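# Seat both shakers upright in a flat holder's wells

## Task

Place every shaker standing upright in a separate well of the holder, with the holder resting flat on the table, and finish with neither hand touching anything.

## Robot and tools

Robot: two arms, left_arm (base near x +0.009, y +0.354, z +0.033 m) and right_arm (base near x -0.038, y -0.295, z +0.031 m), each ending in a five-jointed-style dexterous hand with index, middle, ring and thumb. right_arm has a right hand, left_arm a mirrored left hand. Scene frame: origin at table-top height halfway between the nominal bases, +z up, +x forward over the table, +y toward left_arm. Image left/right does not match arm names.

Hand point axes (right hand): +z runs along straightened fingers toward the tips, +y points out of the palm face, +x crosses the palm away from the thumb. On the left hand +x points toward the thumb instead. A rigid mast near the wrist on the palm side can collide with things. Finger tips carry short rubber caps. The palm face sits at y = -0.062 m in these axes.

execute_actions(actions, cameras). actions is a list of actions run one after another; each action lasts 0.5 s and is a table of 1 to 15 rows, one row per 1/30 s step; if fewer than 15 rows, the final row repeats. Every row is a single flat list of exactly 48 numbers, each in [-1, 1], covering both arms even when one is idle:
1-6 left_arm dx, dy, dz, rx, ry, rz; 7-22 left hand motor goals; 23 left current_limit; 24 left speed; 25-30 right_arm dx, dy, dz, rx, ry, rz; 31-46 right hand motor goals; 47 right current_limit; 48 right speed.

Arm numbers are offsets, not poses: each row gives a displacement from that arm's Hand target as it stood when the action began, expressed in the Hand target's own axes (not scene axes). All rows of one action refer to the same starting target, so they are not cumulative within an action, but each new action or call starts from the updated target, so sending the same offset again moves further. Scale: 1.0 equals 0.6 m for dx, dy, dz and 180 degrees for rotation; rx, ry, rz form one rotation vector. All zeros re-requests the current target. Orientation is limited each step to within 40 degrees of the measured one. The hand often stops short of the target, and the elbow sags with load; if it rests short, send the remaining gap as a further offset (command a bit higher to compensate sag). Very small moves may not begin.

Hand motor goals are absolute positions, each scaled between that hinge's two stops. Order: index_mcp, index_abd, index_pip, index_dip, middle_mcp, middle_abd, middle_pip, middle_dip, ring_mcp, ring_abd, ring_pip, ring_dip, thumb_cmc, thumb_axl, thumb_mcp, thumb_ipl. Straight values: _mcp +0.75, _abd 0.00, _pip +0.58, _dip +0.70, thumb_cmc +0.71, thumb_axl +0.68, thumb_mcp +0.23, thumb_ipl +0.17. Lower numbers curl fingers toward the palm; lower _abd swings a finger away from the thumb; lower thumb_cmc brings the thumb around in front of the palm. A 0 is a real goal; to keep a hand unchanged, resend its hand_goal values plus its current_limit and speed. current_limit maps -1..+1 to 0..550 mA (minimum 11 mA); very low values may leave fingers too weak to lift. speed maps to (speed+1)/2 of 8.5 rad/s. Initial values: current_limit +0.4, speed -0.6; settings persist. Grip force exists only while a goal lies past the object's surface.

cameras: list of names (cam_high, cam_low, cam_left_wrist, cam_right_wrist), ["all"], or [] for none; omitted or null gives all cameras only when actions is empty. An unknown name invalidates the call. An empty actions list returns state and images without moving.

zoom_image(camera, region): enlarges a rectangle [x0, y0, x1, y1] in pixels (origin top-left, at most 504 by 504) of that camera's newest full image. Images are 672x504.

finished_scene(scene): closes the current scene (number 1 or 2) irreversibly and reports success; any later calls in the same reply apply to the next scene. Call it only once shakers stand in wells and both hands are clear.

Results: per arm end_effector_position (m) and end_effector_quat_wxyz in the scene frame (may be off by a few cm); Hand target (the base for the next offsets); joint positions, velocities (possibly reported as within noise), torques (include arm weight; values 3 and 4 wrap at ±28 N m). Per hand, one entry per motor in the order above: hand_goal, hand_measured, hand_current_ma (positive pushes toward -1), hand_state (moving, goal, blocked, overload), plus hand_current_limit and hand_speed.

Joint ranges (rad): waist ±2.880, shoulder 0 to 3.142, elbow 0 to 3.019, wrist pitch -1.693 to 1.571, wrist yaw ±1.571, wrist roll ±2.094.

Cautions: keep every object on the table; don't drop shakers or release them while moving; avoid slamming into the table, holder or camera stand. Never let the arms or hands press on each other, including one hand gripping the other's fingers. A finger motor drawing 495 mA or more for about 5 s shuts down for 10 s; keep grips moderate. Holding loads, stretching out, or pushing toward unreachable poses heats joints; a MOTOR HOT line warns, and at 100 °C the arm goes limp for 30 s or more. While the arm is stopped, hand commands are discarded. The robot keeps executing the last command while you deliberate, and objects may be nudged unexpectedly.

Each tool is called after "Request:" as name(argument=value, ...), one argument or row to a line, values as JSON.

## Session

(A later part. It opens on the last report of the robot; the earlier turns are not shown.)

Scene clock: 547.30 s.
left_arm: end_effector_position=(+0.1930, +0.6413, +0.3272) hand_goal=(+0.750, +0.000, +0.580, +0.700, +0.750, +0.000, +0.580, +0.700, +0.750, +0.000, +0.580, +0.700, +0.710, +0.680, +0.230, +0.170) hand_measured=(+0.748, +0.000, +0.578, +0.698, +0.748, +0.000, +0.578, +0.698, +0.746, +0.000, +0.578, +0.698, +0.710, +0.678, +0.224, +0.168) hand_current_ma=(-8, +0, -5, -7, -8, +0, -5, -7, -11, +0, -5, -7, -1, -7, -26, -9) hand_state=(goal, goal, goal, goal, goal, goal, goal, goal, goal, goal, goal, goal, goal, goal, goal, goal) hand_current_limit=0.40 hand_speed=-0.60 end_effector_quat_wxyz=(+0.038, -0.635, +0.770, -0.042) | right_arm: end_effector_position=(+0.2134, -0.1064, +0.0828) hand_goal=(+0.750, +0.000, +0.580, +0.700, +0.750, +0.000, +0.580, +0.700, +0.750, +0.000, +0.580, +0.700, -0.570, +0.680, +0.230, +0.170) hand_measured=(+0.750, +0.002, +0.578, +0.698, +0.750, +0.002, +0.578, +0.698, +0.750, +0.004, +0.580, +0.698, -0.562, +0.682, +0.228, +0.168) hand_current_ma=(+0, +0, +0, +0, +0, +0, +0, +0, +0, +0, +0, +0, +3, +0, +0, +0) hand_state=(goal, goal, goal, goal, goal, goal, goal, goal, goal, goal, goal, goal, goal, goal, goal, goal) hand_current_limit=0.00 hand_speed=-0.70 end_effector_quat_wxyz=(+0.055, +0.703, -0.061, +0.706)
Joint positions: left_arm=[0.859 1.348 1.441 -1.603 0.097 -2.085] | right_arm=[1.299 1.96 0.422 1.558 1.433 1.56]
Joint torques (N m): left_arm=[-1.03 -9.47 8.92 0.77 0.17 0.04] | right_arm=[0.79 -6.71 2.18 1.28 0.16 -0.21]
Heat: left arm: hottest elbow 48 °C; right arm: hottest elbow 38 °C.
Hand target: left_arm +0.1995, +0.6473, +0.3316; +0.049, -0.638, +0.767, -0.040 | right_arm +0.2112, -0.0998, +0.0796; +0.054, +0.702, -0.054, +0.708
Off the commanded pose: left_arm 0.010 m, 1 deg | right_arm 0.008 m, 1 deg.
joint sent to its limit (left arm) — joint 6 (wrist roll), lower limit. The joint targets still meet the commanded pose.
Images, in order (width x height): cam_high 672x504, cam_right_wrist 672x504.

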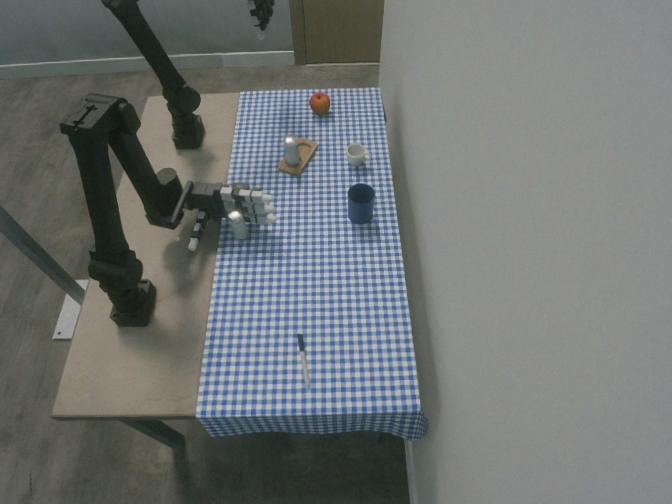

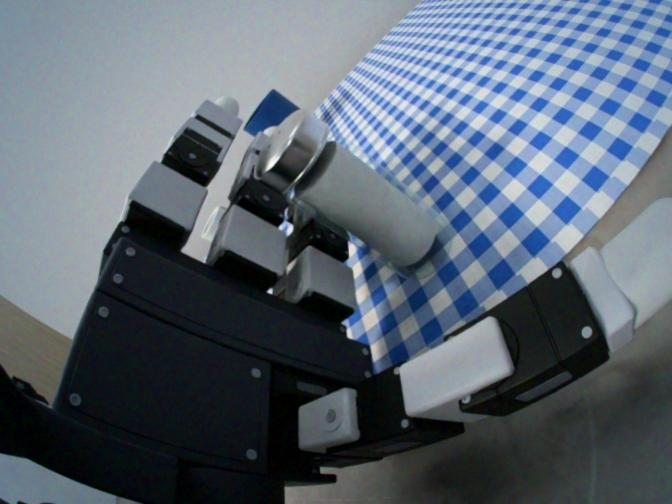

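Request:
execute_actions(
  actions=[
    [[0,0,0,0,0,0,0.75,0,0.58,0.7,0.75,0,0.58,0.7,0.75,0,0.58,0.7,0.71,0.68,0.23,0.17,0.4,-0.6,0,0,0,0,0,0,0.75,0,-0.3,0.41,0.75,0,-0.3,0.41,0.75,0,0.58,0.7,-0.857,0.68,-0.11,-0.157,0,-0.7]],
    [[0,0,0,0,0,0,0.75,0,0.58,0.7,0.75,0,0.58,0.7,0.75,0,0.58,0.7,0.71,0.68,0.23,0.17,0.4,-0.6,0,0,0,0,0,0,0.75,0,-0.3,0.41,0.75,0,-0.3,0.41,0.75,0,0.58,0.7,-0.857,0.68,-0.11,-0.157,0,-0.7]],
  ],
  cameras=["cam_high","cam_right_wrist"],
)

Request:
zoom_image(
  camera="cam_high",
  region=[215, 195, 265, 245],
)

Scene clock: 558.10 s.
left_arm: end_effector_position=(+0.1930, +0.6413, +0.3272) hand_goal=(+0.750, +0.000, +0.580, +0.700, +0.750, +0.000, +0.580, +0.700, +0.750, +0.000, +0.580, +0.700, +0.710, +0.680, +0.230, +0.170) hand_measured=(+0.748, +0.000, +0.578, +0.698, +0.748, +0.000, +0.578, +0.698, +0.746, +0.000, +0.578, +0.698, +0.710, +0.678, +0.224, +0.168) hand_current_ma=(-8, +0, -5, -7, -8, +0, -5, -7, -11, +0, -5, -7, -1, -7, -26, -9) hand_state=(goal, goal, goal, goal, goal, goal, goal, goal, goal, goal, goal, goal, goal, goal, goal, goal) hand_current_limit=0.40 hand_speed=-0.60 end_effector_quat_wxyz=(+0.038, -0.635, +0.770, -0.042) | right_arm: end_effector_position=(+0.2133, -0.1066, +0.0829) hand_goal=(+0.750, +0.000, -0.300, +0.410, +0.750, +0.000, -0.300, +0.410, +0.750, +0.000, +0.580, +0.700, -0.856, +0.680, -0.110, -0.156) hand_measured=(+0.750, +0.002, -0.298, +0.412, +0.750, +0.002, -0.298, +0.412, +0.750, +0.004, +0.580, +0.698, -0.836, +0.682, -0.108, -0.154) hand_current_ma=(+0, +0, +0, +0, +0, +0, +0, +0, +0, +0, +0, +0, +13, +0, +0, +0) hand_state=(goal, goal, goal, goal, goal, goal, goal, goal, goal, goal, goal, goal, goal, goal, goal, goal) hand_current_limit=0.00 hand_speed=-0.70 end_effector_quat_wxyz=(+0.055, +0.703, -0.061, +0.706)
Joint positions: left_arm=[0.859 1.348 1.441 -1.603 0.097 -2.085] | right_arm=[1.299 1.963 0.422 1.568 1.433 1.552]
Joint torques (N m): left_arm=[-0.97 -9.29 8.85 0.57 0.15 -0.04] | right_arm=[1.08 -6.95 2.14 1.36 0.13 -0.24]
Heat: left arm: hottest elbow 48 °C; right arm: hottest elbow 38 °C.
Hand target: left_arm +0.1995, +0.6473, +0.3316; +0.049, -0.638, +0.767, -0.040 | right_arm +0.2112, -0.0998, +0.0796; +0.054, +0.702, -0.054, +0.708
Off the commanded pose: left_arm 0.010 m, 1 deg | right_arm 0.008 m, 1 deg.
joint sent to its limit (left arm) — joint 6 (wrist roll), lower limit. The joint targets still meet the commanded pose.
joint sent to its limit (right arm) — joint 4 (wrist pitch), upper limit. The joint targets still meet the commanded pose.
Images, in order (width x height): cam_high 672x504, cam_right_wrist 672x504.

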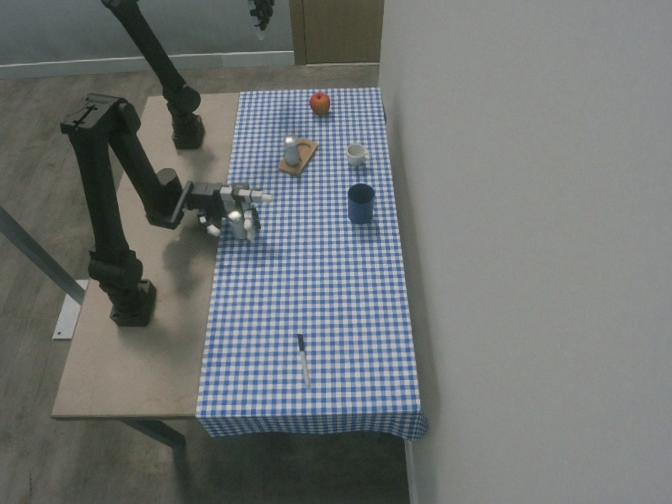

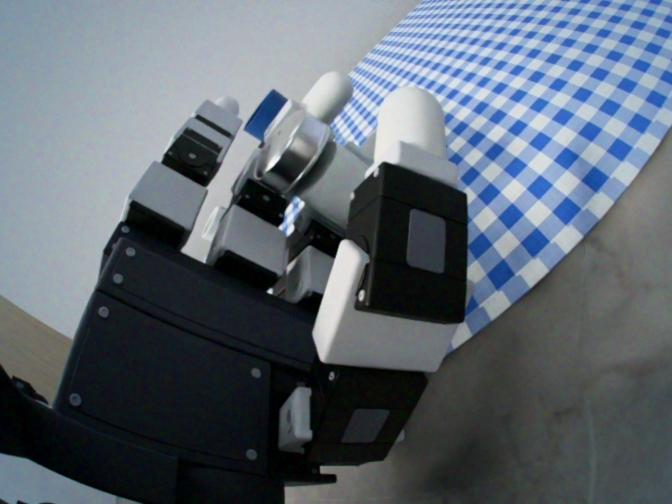

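Scaled by 10.080 from the camera's 672x504 image, which has a finer 960x720 frame.

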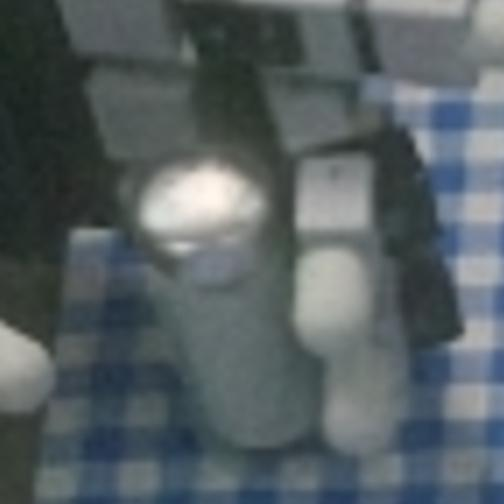

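Request:
execute_actions(
  actions=[
    [[0,0,0,0,0,0,0.75,0,0.58,0.7,0.75,0,0.58,0.7,0.75,0,0.58,0.7,0.71,0.68,0.23,0.17,0.4,-0.6,0,0,0,0,0,0,0.75,0,-0.52,0.33,0.75,0,-0.52,0.33,0.75,0,0.58,0.7,-0.857,0.68,-0.337,-0.157,-0.2,-0.85]],
    [[0,0,0,0,0,0,0.75,0,0.58,0.7,0.75,0,0.58,0.7,0.75,0,0.58,0.7,0.71,0.68,0.23,0.17,0.4,-0.6,0,0,0,0,0,0,0.75,0,-0.52,0.33,0.75,0,-0.52,0.33,0.75,0,0.58,0.7,-0.857,0.68,-0.449,-0.157,-0.2,-0.85]],
  ],
  cameras=["cam_high","cam_right_wrist"],
)

Request:
zoom_image(
  camera="cam_high",
  region=[215, 195, 265, 245],
)

Scene clock: 562.40 s.
left_arm: end_effector_position=(+0.1930, +0.6413, +0.3272) hand_goal=(+0.750, +0.000, +0.580, +0.700, +0.750, +0.000, +0.580, +0.700, +0.750, +0.000, +0.580, +0.700, +0.710, +0.680, +0.230, +0.170) hand_measured=(+0.748, +0.000, +0.578, +0.698, +0.748, +0.000, +0.578, +0.698, +0.746, +0.000, +0.578, +0.698, +0.710, +0.678, +0.224, +0.168) hand_current_ma=(-8, +0, -5, -7, -8, +0, -5, -7, -11, +0, -5, -7, -1, -7, -26, -9) hand_state=(goal, goal, goal, goal, goal, goal, goal, goal, goal, goal, goal, goal, goal, goal, goal, goal) hand_current_limit=0.40 hand_speed=-0.60 end_effector_quat_wxyz=(+0.038, -0.635, +0.770, -0.042) | right_arm: end_effector_position=(+0.2132, -0.1063, +0.0833) hand_goal=(+0.750, +0.000, -0.520, +0.330, +0.750, +0.000, -0.520, +0.330, +0.750, +0.000, +0.580, +0.700, -0.856, +0.680, -0.448, -0.156) hand_measured=(+0.754, +0.002, -0.510, +0.332, +0.756, +0.002, -0.516, +0.332, +0.750, +0.004, +0.580, +0.698, -0.846, +0.680, -0.398, -0.148) hand_current_ma=(+1, +0, +4, +0, +2, +0, +1, +0, +0, +0, +0, +0, +4, +0, +97, +4) hand_state=(goal, goal, goal, goal, goal, goal, goal, goal, goal, goal, goal, goal, goal, goal, blocked, goal) hand_current_limit=-0.20 hand_speed=-0.85 end_effector_quat_wxyz=(+0.057, +0.703, -0.061, +0.706)
Joint positions: left_arm=[0.859 1.348 1.441 -1.603 0.097 -2.085] | right_arm=[1.299 1.963 0.424 1.568 1.437 1.547]
Joint torques (N m): left_arm=[-0.26 -9 8.61 0.66 0.15 -0.02] | right_arm=[1.14 -6.42 2.06 1.42 0.04 -0.16]
Heat: left arm: hottest elbow 48 °C; right arm: hottest elbow 37 °C.
Hand target: left_arm +0.1995, +0.6473, +0.3316; +0.049, -0.638, +0.767, -0.040 | right_arm +0.2112, -0.0999, +0.0796; +0.055, +0.702, -0.054, +0.708
Off the commanded pose: left_arm 0.010 m, 1 deg | right_arm 0.008 m, 1 deg.
joint sent to its limit (left arm) — joint 6 (wrist roll), lower limit. The joint targets still meet the commanded pose.
joint sent to its limit (right arm) — joint 4 (wrist pitch), upper limit. The joint targets still meet the commanded pose.
Images, in order (width x height): cam_high 672x504, cam_right_wrist 672x504.

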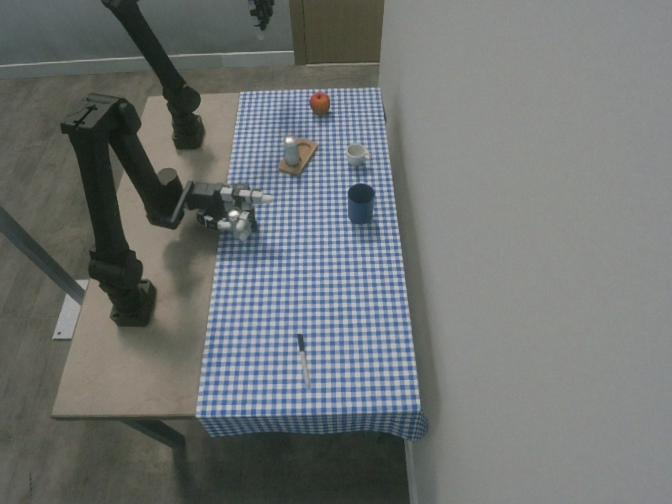

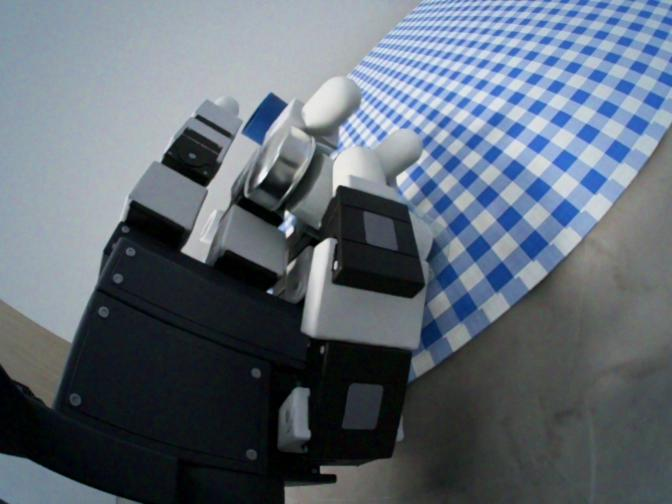

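Scaled by 10.080 from the camera's 672x504 image, which has a finer 960x720 frame.

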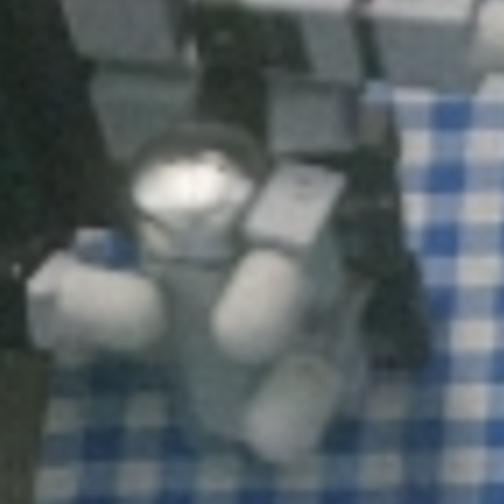

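Request:
execute_actions(
  actions=[
    [[0,0,0,0,0,0,0.75,0,0.58,0.7,0.75,0,0.58,0.7,0.75,0,0.58,0.7,0.71,0.68,0.23,0.17,0.4,-0.6,0,0,0,0,0,0,0.70,0,-0.75,0.0,0.70,0,-0.77,0.0,0.75,0,0.58,0.7,-0.857,0.68,-0.5,-0.18,-0.1,-0.85]],
    [[0,0,0,0,0,0,0.75,0,0.58,0.7,0.75,0,0.58,0.7,0.75,0,0.58,0.7,0.71,0.68,0.23,0.17,0.4,-0.6,0,0,0,0,0,0,0.70,0,-0.75,0.0,0.70,0,-0.77,0.0,0.75,0,0.58,0.7,-0.857,0.68,-0.5,-0.18,-0.1,-0.85]],
  ],
  cameras=["cam_high","cam_right_wrist"],
)

Request:
zoom_image(
  camera="cam_high",
  region=[215, 195, 265, 245],
)

Request:
zoom_image(
  camera="cam_right_wrist",
  region=[300, 130, 540, 370],
)

Scene clock: 567.57 s.
left_arm: end_effector_position=(+0.1930, +0.6413, +0.3272) hand_goal=(+0.750, +0.000, +0.580, +0.700, +0.750, +0.000, +0.580, +0.700, +0.750, +0.000, +0.580, +0.700, +0.710, +0.680, +0.230, +0.170) hand_measured=(+0.748, +0.000, +0.578, +0.698, +0.748, +0.000, +0.578, +0.698, +0.746, +0.000, +0.578, +0.698, +0.710, +0.678, +0.224, +0.168) hand_current_ma=(-8, +0, -5, -7, -8, +0, -5, -7, -11, +0, -5, -7, -1, -7, -26, -9) hand_state=(goal, goal, goal, goal, goal, goal, goal, goal, goal, goal, goal, goal, goal, goal, goal, goal) hand_current_limit=0.40 hand_speed=-0.60 end_effector_quat_wxyz=(+0.038, -0.635, +0.770, -0.042) | right_arm: end_effector_position=(+0.2132, -0.1064, +0.0832) hand_goal=(+0.700, +0.000, -0.750, +0.000, +0.700, +0.000, -0.770, +0.000, +0.750, +0.000, +0.580, +0.700, -0.856, +0.680, -0.500, -0.180) hand_measured=(+0.730, -0.004, -0.660, +0.108, +0.728, -0.018, -0.672, +0.098, +0.750, +0.004, +0.580, +0.698, -0.846, +0.690, -0.406, -0.152) hand_current_ma=(+29, -1, +172, +236, +27, -9, +198, +199, +0, +0, +0, +0, +5, +5, +248, +37) hand_state=(blocked, goal, blocked, blocked, blocked, goal, blocked, blocked, goal, goal, goal, goal, goal, goal, blocked, blocked) hand_current_limit=-0.10 hand_speed=-0.85 end_effector_quat_wxyz=(+0.058, +0.703, -0.061, +0.706)
Joint positions: left_arm=[0.859 1.348 1.441 -1.603 0.097 -2.085] | right_arm=[1.299 1.964 0.424 1.568 1.437 1.546]
Joint torques (N m): left_arm=[-1.44 -9.23 8.68 0.72 0.19 -0.03] | right_arm=[1.08 -7.47 1.95 1.35 0.02 -0.18]
Heat: left arm: hottest elbow 48 °C; right arm: hottest elbow 37 °C.
Hand target: left_arm +0.1995, +0.6473, +0.3316; +0.049, -0.638, +0.767, -0.040 | right_arm +0.2112, -0.0998, +0.0796; +0.054, +0.702, -0.054, +0.708
Off the commanded pose: left_arm 0.010 m, 1 deg | right_arm 0.008 m, 1 deg.
joint sent to its limit (left arm) — joint 6 (wrist roll), lower limit. The joint targets still meet the commanded pose.
joint sent to its limit (right arm) — joint 4 (wrist pitch), upper limit. The joint targets still meet the commanded pose.
Images, in order (width x height): cam_high 672x504, cam_right_wrist 672x504.

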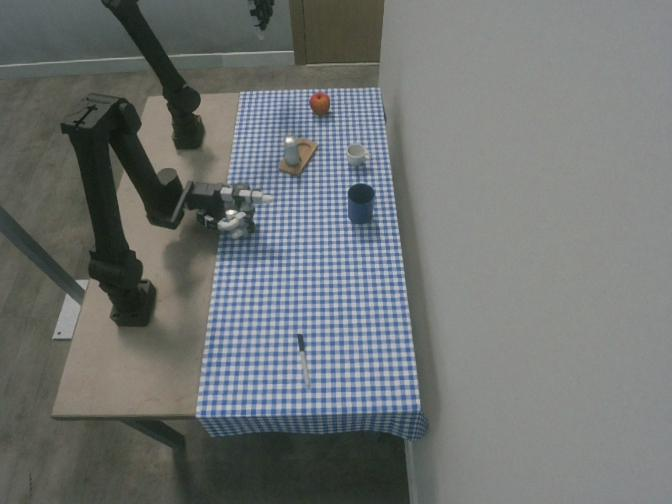

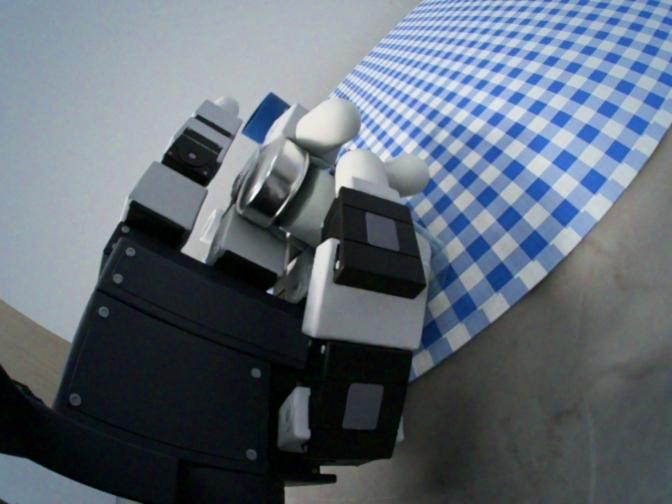

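Scaled by 10.080 from the camera's 672x504 image, which has a finer 960x720 frame.

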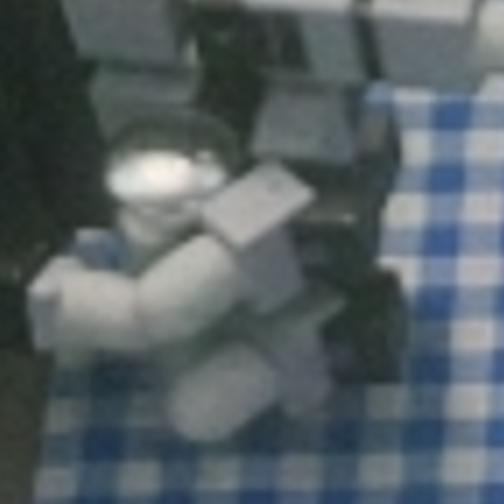

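Scaled by 2.100 from the camera's 672x504 image, which has a finer 960x720 frame.

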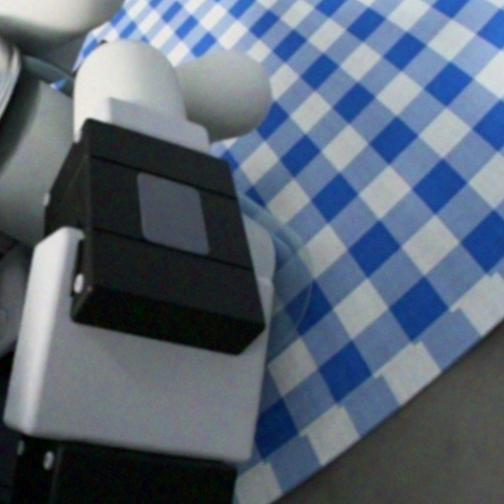

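Request:
execute_actions(
  actions=[
    [[0,0,0,0,0,0,0.75,0,0.58,0.7,0.75,0,0.58,0.7,0.75,0,0.58,0.7,0.71,0.68,0.23,0.17,0.4,-0.6,0,0,0,0,0,0,0.68,0,-0.80,-0.05,0.68,0,-0.82,-0.06,0.75,0,0.58,0.7,-0.857,0.68,-0.5,-0.18,-0.1,-0.85]],
    [[0,0,0,0,0,0,0.75,0,0.58,0.7,0.75,0,0.58,0.7,0.75,0,0.58,0.7,0.71,0.68,0.23,0.17,0.4,-0.6,0.06,0,0,0,0,0,0.68,0,-0.80,-0.05,0.68,0,-0.82,-0.06,0.75,0,0.58,0.7,-0.857,0.68,-0.5,-0.18,-0.1,-0.85]],
  ],
  cameras=["cam_high","cam_right_wrist"],
)

Request:
zoom_image(
  camera="cam_high",
  region=[200, 180, 270, 250],
)

Request:
zoom_image(
  camera="cam_right_wrist",
  region=[150, 80, 450, 380],
)

Scene clock: 576.93 s.
left_arm: end_effector_position=(+0.1930, +0.6413, +0.3272) hand_goal=(+0.750, +0.000, +0.580, +0.700, +0.750, +0.000, +0.580, +0.700, +0.750, +0.000, +0.580, +0.700, +0.710, +0.680, +0.230, +0.170) hand_measured=(+0.748, +0.000, +0.578, +0.698, +0.748, +0.000, +0.578, +0.698, +0.746, +0.000, +0.578, +0.698, +0.710, +0.678, +0.224, +0.168) hand_current_ma=(-8, +0, -5, -7, -8, +0, -5, -7, -11, +0, -5, -7, -1, -7, -26, -9) hand_state=(goal, goal, goal, goal, goal, goal, goal, goal, goal, goal, goal, goal, goal, goal, goal, goal) hand_current_limit=0.40 hand_speed=-0.60 end_effector_quat_wxyz=(+0.038, -0.635, +0.770, -0.042) | right_arm: end_effector_position=(+0.2145, -0.1018, +0.1085) hand_goal=(+0.680, +0.000, -0.800, -0.050, +0.680, +0.000, -0.820, -0.060, +0.750, +0.000, +0.580, +0.700, -0.856, +0.680, -0.500, -0.180) hand_measured=(+0.726, -0.006, -0.660, +0.094, +0.722, -0.020, -0.672, +0.076, +0.750, +0.004, +0.580, +0.698, -0.844, +0.690, -0.406, -0.152) hand_current_ma=(+61, -1, +247, +247, +52, -10, +247, +247, +0, +0, +0, +0, +5, +6, +248, +37) hand_state=(blocked, goal, blocked, blocked, blocked, goal, blocked, blocked, goal, goal, goal, goal, goal, goal, blocked, blocked) hand_current_limit=-0.10 hand_speed=-0.85 end_effector_quat_wxyz=(+0.056, +0.701, -0.062, +0.708)
Joint positions: left_arm=[0.859 1.348 1.441 -1.603 0.097 -2.085] | right_arm=[1.3 1.866 0.424 1.511 1.437 1.511]
Joint torques (N m): left_arm=[-1.08 -9.82 8.72 0.54 0.11 0] | right_arm=[0.73 -9.7 1.63 0.38 0.01 -0.3]
Heat: left arm: hottest elbow 48 °C; right arm: hottest elbow 36 °C.
Hand target: left_arm +0.1995, +0.6473, +0.3316; +0.049, -0.638, +0.767, -0.040 | right_arm +0.2109, -0.0997, +0.1156; +0.054, +0.702, -0.054, +0.708
Off the commanded pose: left_arm 0.010 m, 1 deg | right_arm 0.008 m, 1 deg.
joint sent to its limit (left arm) — joint 6 (wrist roll), lower limit. The joint targets still meet the commanded pose.
Images, in order (width x height): cam_high 672x504, cam_right_wrist 672x504.

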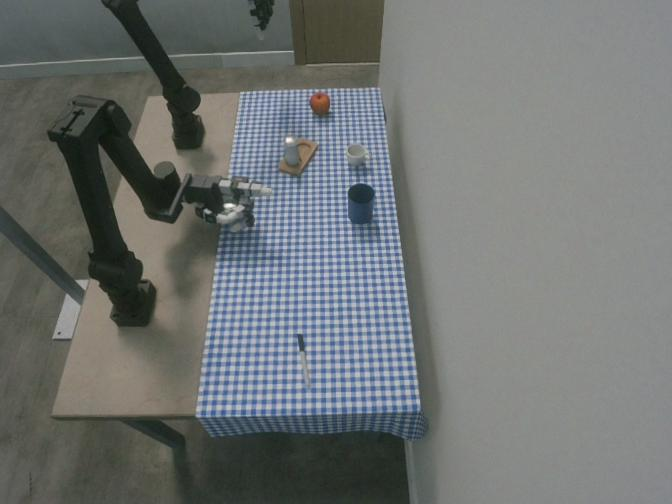

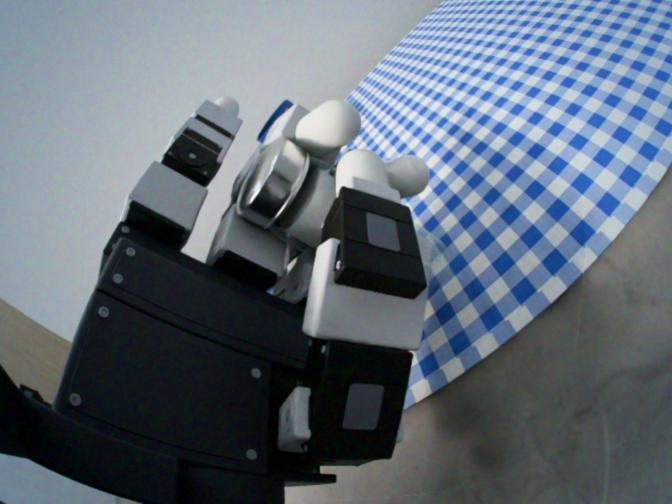

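Scaled by 7.200 from the camera's 672x504 image, which has a finer 960x720 frame.

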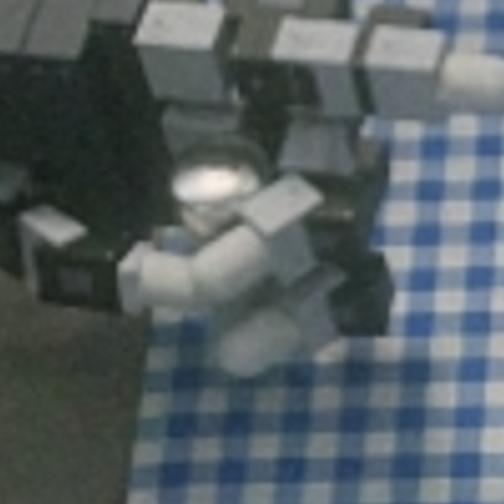

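Scaled by 1.680 from the camera's 672x504 image, which has a finer 960x720 frame.

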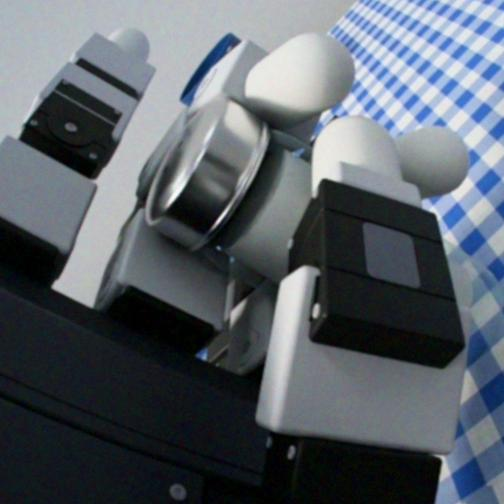

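Request:
zoom_image(
  camera="cam_right_wrist",
  region=[380, 190, 480, 290],
)

Scaled by 5.040 from the camera's 672x504 image, which has a finer 960x720 frame.

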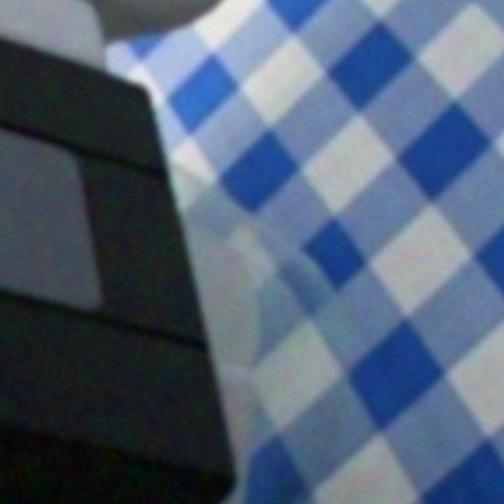

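Request:
execute_actions(
  actions=[
    [[0,0,0,0,0,0,0.75,0,0.58,0.7,0.75,0,0.58,0.7,0.75,0,0.58,0.7,0.71,0.68,0.23,0.17,0.4,-0.6,0.08,0,0,0,0,0,0.68,0,-0.80,-0.05,0.68,0,-0.82,-0.06,0.75,0,0.58,0.7,-0.857,0.68,-0.5,-0.18,-0.1,-0.85]],
  ],
  cameras=["cam_high","cam_low","cam_right_wrist"],
)

Request:
zoom_image(
  camera="cam_low",
  region=[380, 150, 500, 270],
)

Request:
zoom_image(
  camera="cam_right_wrist",
  region=[380, 190, 480, 290],
)

Scene clock: 593.07 s.
left_arm: end_effector_position=(+0.1930, +0.6413, +0.3272) hand_goal=(+0.750, +0.000, +0.580, +0.700, +0.750, +0.000, +0.580, +0.700, +0.750, +0.000, +0.580, +0.700, +0.710, +0.680, +0.230, +0.170) hand_measured=(+0.748, +0.000, +0.578, +0.698, +0.748, +0.000, +0.578, +0.698, +0.746, +0.000, +0.578, +0.698, +0.710, +0.678, +0.224, +0.168) hand_current_ma=(-8, +0, -5, -7, -8, +0, -5, -7, -11, +0, -5, -7, -1, -7, -26, -9) hand_state=(goal, goal, goal, goal, goal, goal, goal, goal, goal, goal, goal, goal, goal, goal, goal, goal) hand_current_limit=0.40 hand_speed=-0.60 end_effector_quat_wxyz=(+0.038, -0.635, +0.770, -0.042) | right_arm: end_effector_position=(+0.2137, -0.1034, +0.1570) hand_goal=(+0.680, +0.000, -0.800, -0.050, +0.680, +0.000, -0.820, -0.060, +0.750, +0.000, +0.580, +0.700, -0.856, +0.680, -0.500, -0.180) hand_measured=(+0.726, -0.006, -0.660, +0.092, +0.722, -0.020, -0.672, +0.076, +0.750, +0.004, +0.580, +0.698, -0.844, +0.690, -0.406, -0.152) hand_current_ma=(+60, -1, +248, +247, +51, -10, +247, +247, +0, +0, +0, +0, +5, +6, +247, +37) hand_state=(blocked, goal, blocked, blocked, blocked, goal, blocked, blocked, goal, goal, goal, goal, goal, goal, blocked, blocked) hand_current_limit=-0.10 hand_speed=-0.85 end_effector_quat_wxyz=(+0.062, +0.699, -0.056, +0.710)
Joint positions: left_arm=[0.859 1.348 1.441 -1.603 0.097 -2.085] | right_arm=[1.302 1.672 0.414 1.374 1.437 1.448]
Joint torques (N m): left_arm=[-1.49 -9.41 8.65 0.62 0.14 0.01] | right_arm=[1.08 -8.64 3.19 0.49 -0.01 -0.24]
Heat: left arm: hottest elbow 49 °C; right arm: hottest elbow 36 °C.
Hand target: left_arm +0.1995, +0.6473, +0.3316; +0.049, -0.638, +0.767, -0.040 | right_arm +0.2105, -0.0996, +0.1636; +0.054, +0.702, -0.054, +0.708
Off the commanded pose: left_arm 0.010 m, 1 deg | right_arm 0.008 m, 1 deg.
joint sent to its limit (left arm) — joint 6 (wrist roll), lower limit. The joint targets still meet the commanded pose.
Images, in order (width x height): cam_high 672x504, cam_low 672x504, cam_right_wrist 672x504.

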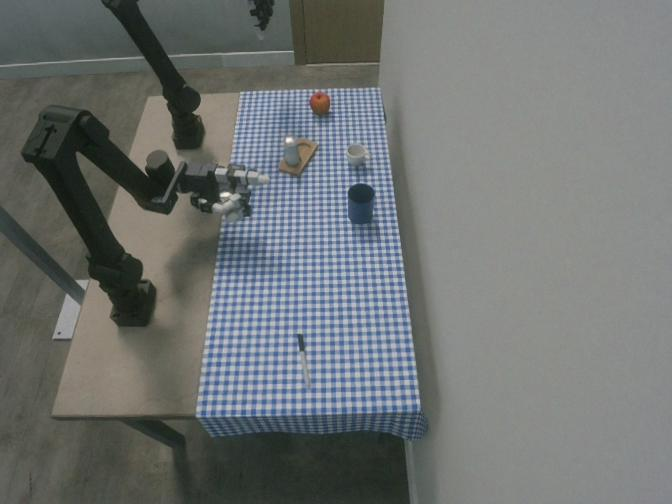

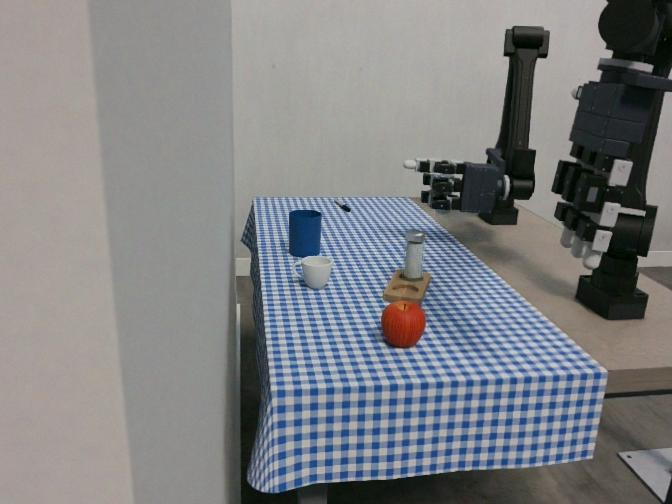

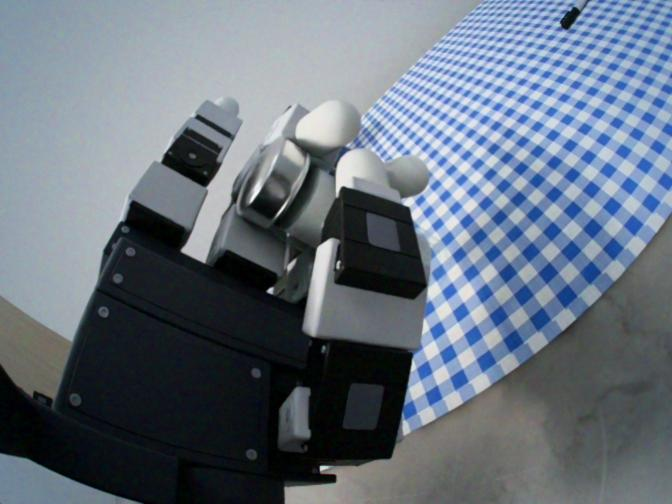

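Scaled by 4.200 from the camera's 672x504 image, which has a finer 960x720 frame.

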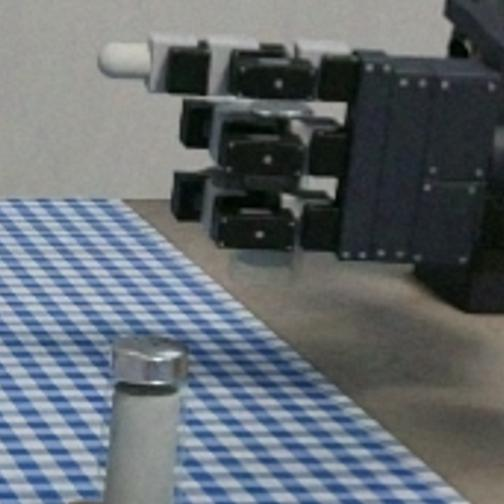

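Scaled by 5.040 from the camera's 672x504 image, which has a finer 960x720 frame.

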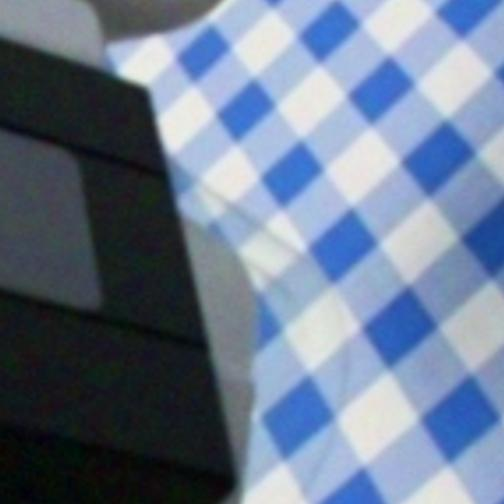

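Request:
zoom_image(
  camera="cam_low",
  region=[410, 155, 480, 225],
)

Request:
execute_actions(
  actions=[],
  cameras=["cam_high","cam_left_wrist"],
)

Request:
zoom_image(
  camera="cam_high",
  region=[200, 170, 270, 240],
)

Request:
zoom_image(
  camera="cam_left_wrist",
  region=[100, 200, 340, 440],
)

Scaled by 7.200 from the camera's 672x504 image, which has a finer 960x720 frame.

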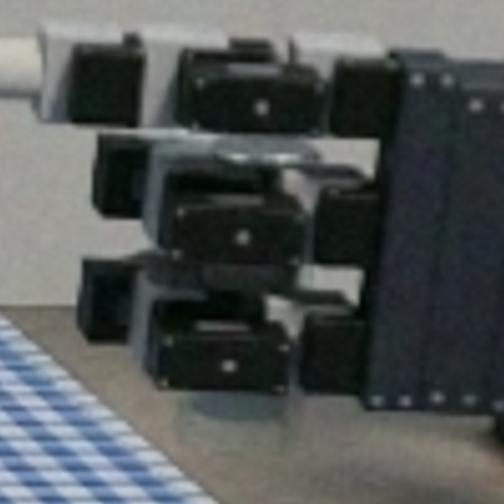

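Scene clock: 598.63 s.
left_arm: end_effector_position=(+0.1930, +0.6413, +0.3272) hand_goal=(+0.750, +0.000, +0.580, +0.700, +0.750, +0.000, +0.580, +0.700, +0.750, +0.000, +0.580, +0.700, +0.710, +0.680, +0.230, +0.170) hand_measured=(+0.748, +0.000, +0.578, +0.698, +0.748, +0.000, +0.578, +0.698, +0.746, +0.000, +0.578, +0.698, +0.710, +0.678, +0.224, +0.168) hand_current_ma=(-8, +0, -5, -7, -8, +0, -5, -7, -11, +0, -5, -7, -1, -7, -26, -9) hand_state=(goal, goal, goal, goal, goal, goal, goal, goal, goal, goal, goal, goal, goal, goal, goal, goal) hand_current_limit=0.40 hand_speed=-0.60 end_effector_quat_wxyz=(+0.038, -0.635, +0.770, -0.042) | right_arm: end_effector_position=(+0.2137, -0.1034, +0.1570) hand_goal=(+0.680, +0.000, -0.800, -0.050, +0.680, +0.000, -0.820, -0.060, +0.750, +0.000, +0.580, +0.700, -0.856, +0.680, -0.500, -0.180) hand_measured=(+0.726, -0.006, -0.660, +0.092, +0.722, -0.020, -0.672, +0.076, +0.750, +0.004, +0.580, +0.698, -0.844, +0.690, -0.406, -0.152) hand_current_ma=(+60, -1, +248, +248, +51, -10, +248, +248, +0, +0, +0, +0, +5, +6, +248, +37) hand_state=(blocked, goal, blocked, blocked, blocked, goal, blocked, blocked, goal, goal, goal, goal, goal, goal, blocked, blocked) hand_current_limit=-0.10 hand_speed=-0.85 end_effector_quat_wxyz=(+0.062, +0.699, -0.056, +0.710)
Joint positions: left_arm=[0.859 1.348 1.441 -1.603 0.097 -2.085] | right_arm=[1.302 1.672 0.414 1.374 1.437 1.448]
Joint velocities: within noise
Joint torques (N m): left_arm=[-1.38 -9.29 8.96 0.62 0.12 -0.02] | right_arm=[0.97 -8.88 3.22 0.5 -0.03 -0.2]
Heat: left arm: hottest elbow 49 °C; right arm: hottest elbow 36 °C.
Hand target: left_arm +0.1995, +0.6473, +0.3316; +0.049, -0.638, +0.767, -0.040 | right_arm +0.2105, -0.0996, +0.1636; +0.054, +0.702, -0.054, +0.708
Off the commanded pose: left_arm 0.010 m, 1 deg | right_arm 0.008 m, 1 deg.
Images, in order (width x height): cam_high 672x504, cam_left_wrist 672x504.

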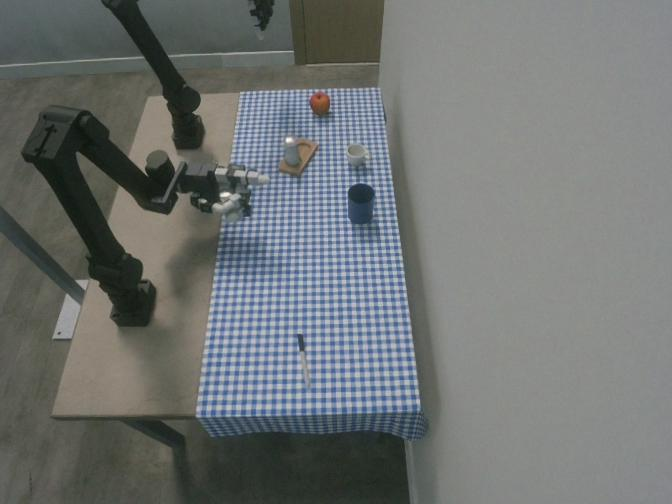

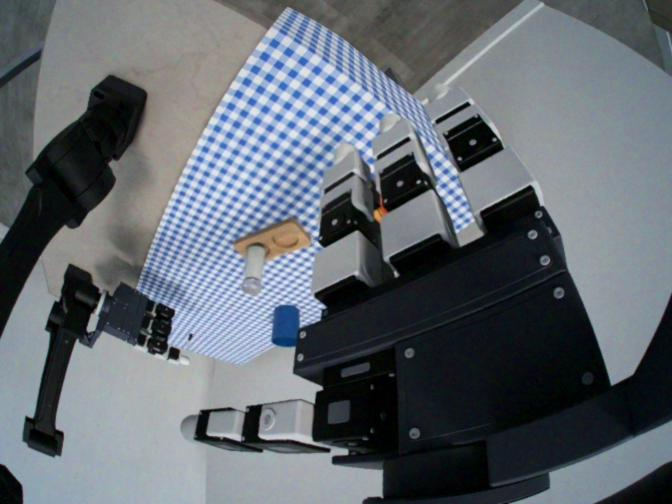

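Scaled by 7.200 from the camera's 672x504 image, which has a finer 960x720 frame.

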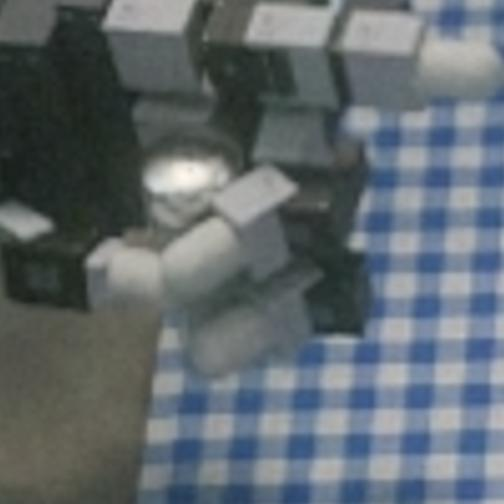

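Scaled by 2.100 from the camera's 672x504 image, which has a finer 960x720 frame.

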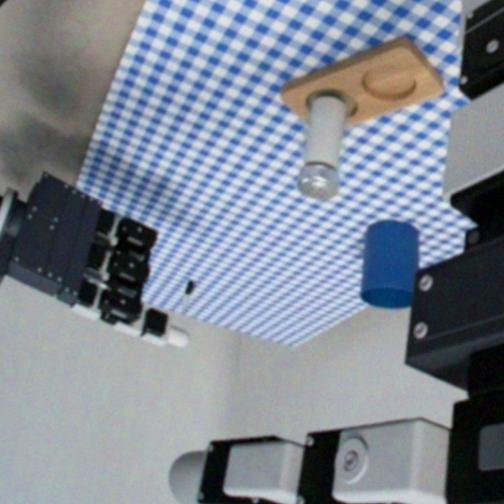

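Request:
execute_actions(
  actions=[
    [[0,0,0,0,0,0,0.75,0,0.58,0.7,0.75,0,0.58,0.7,0.75,0,0.58,0.7,0.71,0.68,0.23,0.17,0.4,-0.6,0.12,0,0,0,0,0,0.68,0,-0.80,-0.05,0.68,0,-0.82,-0.06,0.75,0,0.58,0.7,-0.857,0.68,-0.5,-0.18,-0.1,-0.85]],
    [[0,0,0,0,0,0,0.75,0,0.58,0.7,0.75,0,0.58,0.7,0.75,0,0.58,0.7,0.71,0.68,0.23,0.17,0.4,-0.6,0.007,-0.1037,0.0408,-0.0083,0,0,0.68,0,-0.80,-0.05,0.68,0,-0.82,-0.06,0.75,0,0.58,0.7,-0.857,0.68,-0.5,-0.18,-0.1,-0.85]],
    [[0,0,0,0,0,0,0.75,0,0.58,0.7,0.75,0,0.58,0.7,0.75,0,0.58,0.7,0.71,0.68,0.23,0.17,0.4,-0.6,0.007,-0.1047,0.038,-0.0083,0,0,0.68,0,-0.80,-0.05,0.68,0,-0.82,-0.06,0.75,0,0.58,0.7,-0.857,0.68,-0.5,-0.18,-0.1,-0.85]],
    [[0,0,0,0,0,0,0.75,0,0.58,0.7,0.75,0,0.58,0.7,0.75,0,0.58,0.7,0.71,0.68,0.23,0.17,0.4,-0.6,0.007,-0.1057,0.0353,-0.0083,0,0,0.68,0,-0.80,-0.05,0.68,0,-0.82,-0.06,0.75,0,0.58,0.7,-0.857,0.68,-0.5,-0.18,-0.1,-0.85]],
  ],
  cameras=["cam_high","cam_low","cam_right_wrist"],
)

Scene clock: 644.63 s.
left_arm: end_effector_position=(+0.1930, +0.6413, +0.3272) hand_goal=(+0.750, +0.000, +0.580, +0.700, +0.750, +0.000, +0.580, +0.700, +0.750, +0.000, +0.580, +0.700, +0.710, +0.680, +0.230, +0.170) hand_measured=(+0.748, +0.000, +0.578, +0.698, +0.748, +0.000, +0.578, +0.698, +0.746, +0.000, +0.578, +0.698, +0.710, +0.678, +0.224, +0.168) hand_current_ma=(-8, +0, -5, -7, -8, +0, -5, -7, -11, +0, -5, -7, -1, -7, -26, -9) hand_state=(goal, goal, goal, goal, goal, goal, goal, goal, goal, goal, goal, goal, goal, goal, goal, goal) hand_current_limit=0.40 hand_speed=-0.60 end_effector_quat_wxyz=(+0.038, -0.635, +0.770, -0.042) | right_arm: end_effector_position=(+0.2997, +0.0644, +0.2387) hand_goal=(+0.680, +0.000, -0.800, -0.050, +0.680, +0.000, -0.820, -0.060, +0.750, +0.000, +0.580, +0.700, -0.856, +0.680, -0.500, -0.180) hand_measured=(+0.722, -0.004, -0.660, +0.078, +0.720, -0.020, -0.672, +0.058, +0.750, +0.004, +0.580, +0.698, -0.844, +0.690, -0.406, -0.152) hand_current_ma=(+52, -1, +247, +248, +50, -10, +247, +247, +0, +0, +0, +0, +6, +6, +247, +37) hand_state=(blocked, goal, blocked, blocked, blocked, goal, blocked, blocked, goal, goal, goal, goal, goal, goal, blocked, blocked) hand_current_limit=-0.10 hand_speed=-0.85 end_effector_quat_wxyz=(+0.090, +0.701, -0.061, +0.705)
Joint positions: left_arm=[0.859 1.348 1.441 -1.603 0.097 -2.085] | right_arm=[1.232 1.78 1.009 0.833 1.415 1.47]
Joint torques (N m): left_arm=[-1.2 -9.35 8.64 0.59 0.15 0.01] | right_arm=[-1.49 -11.28 9.94 0.55 0.12 -0.01]
Heat: left arm: hottest elbow 49 °C; right arm: hottest elbow 35 °C.
Hand target: left_arm +0.1995, +0.6473, +0.3316; +0.049, -0.638, +0.767, -0.040 | right_arm +0.3107, +0.0737, +0.2487; +0.082, +0.699, -0.081, +0.706
Off the commanded pose: left_arm 0.010 m, 1 deg | right_arm 0.018 m, 2 deg.
joint sent to its limit (left arm) — joint 6 (wrist roll), lower limit. The joint targets still meet the commanded pose.
Images, in order (width x height): cam_high 672x504, cam_low 672x504, cam_right_wrist 672x504.

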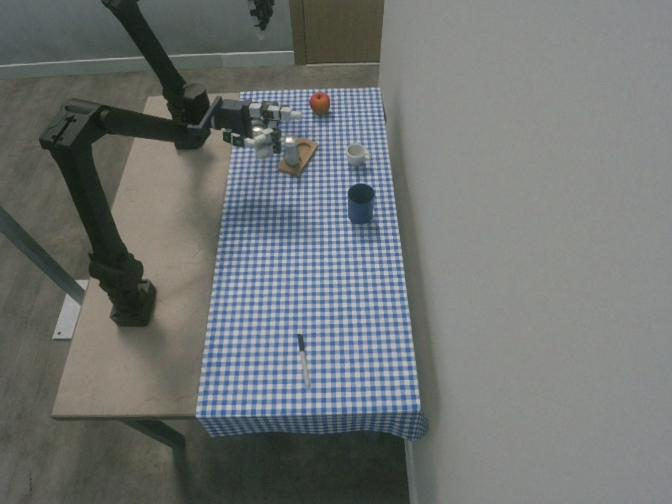

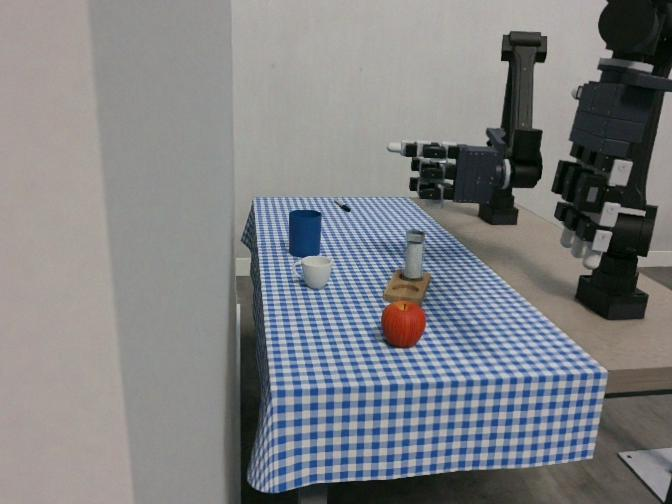

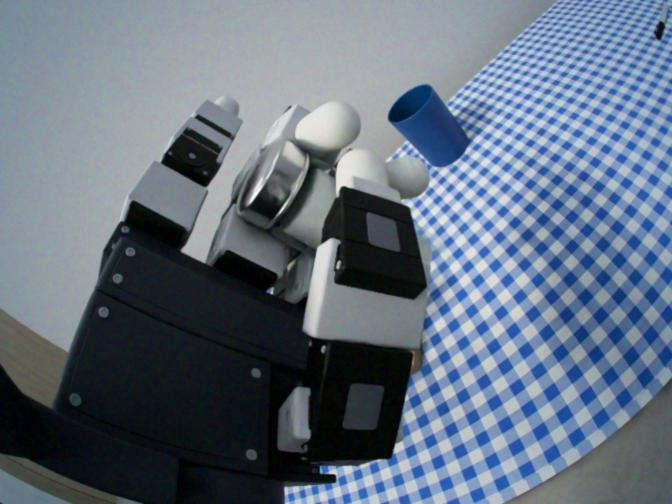

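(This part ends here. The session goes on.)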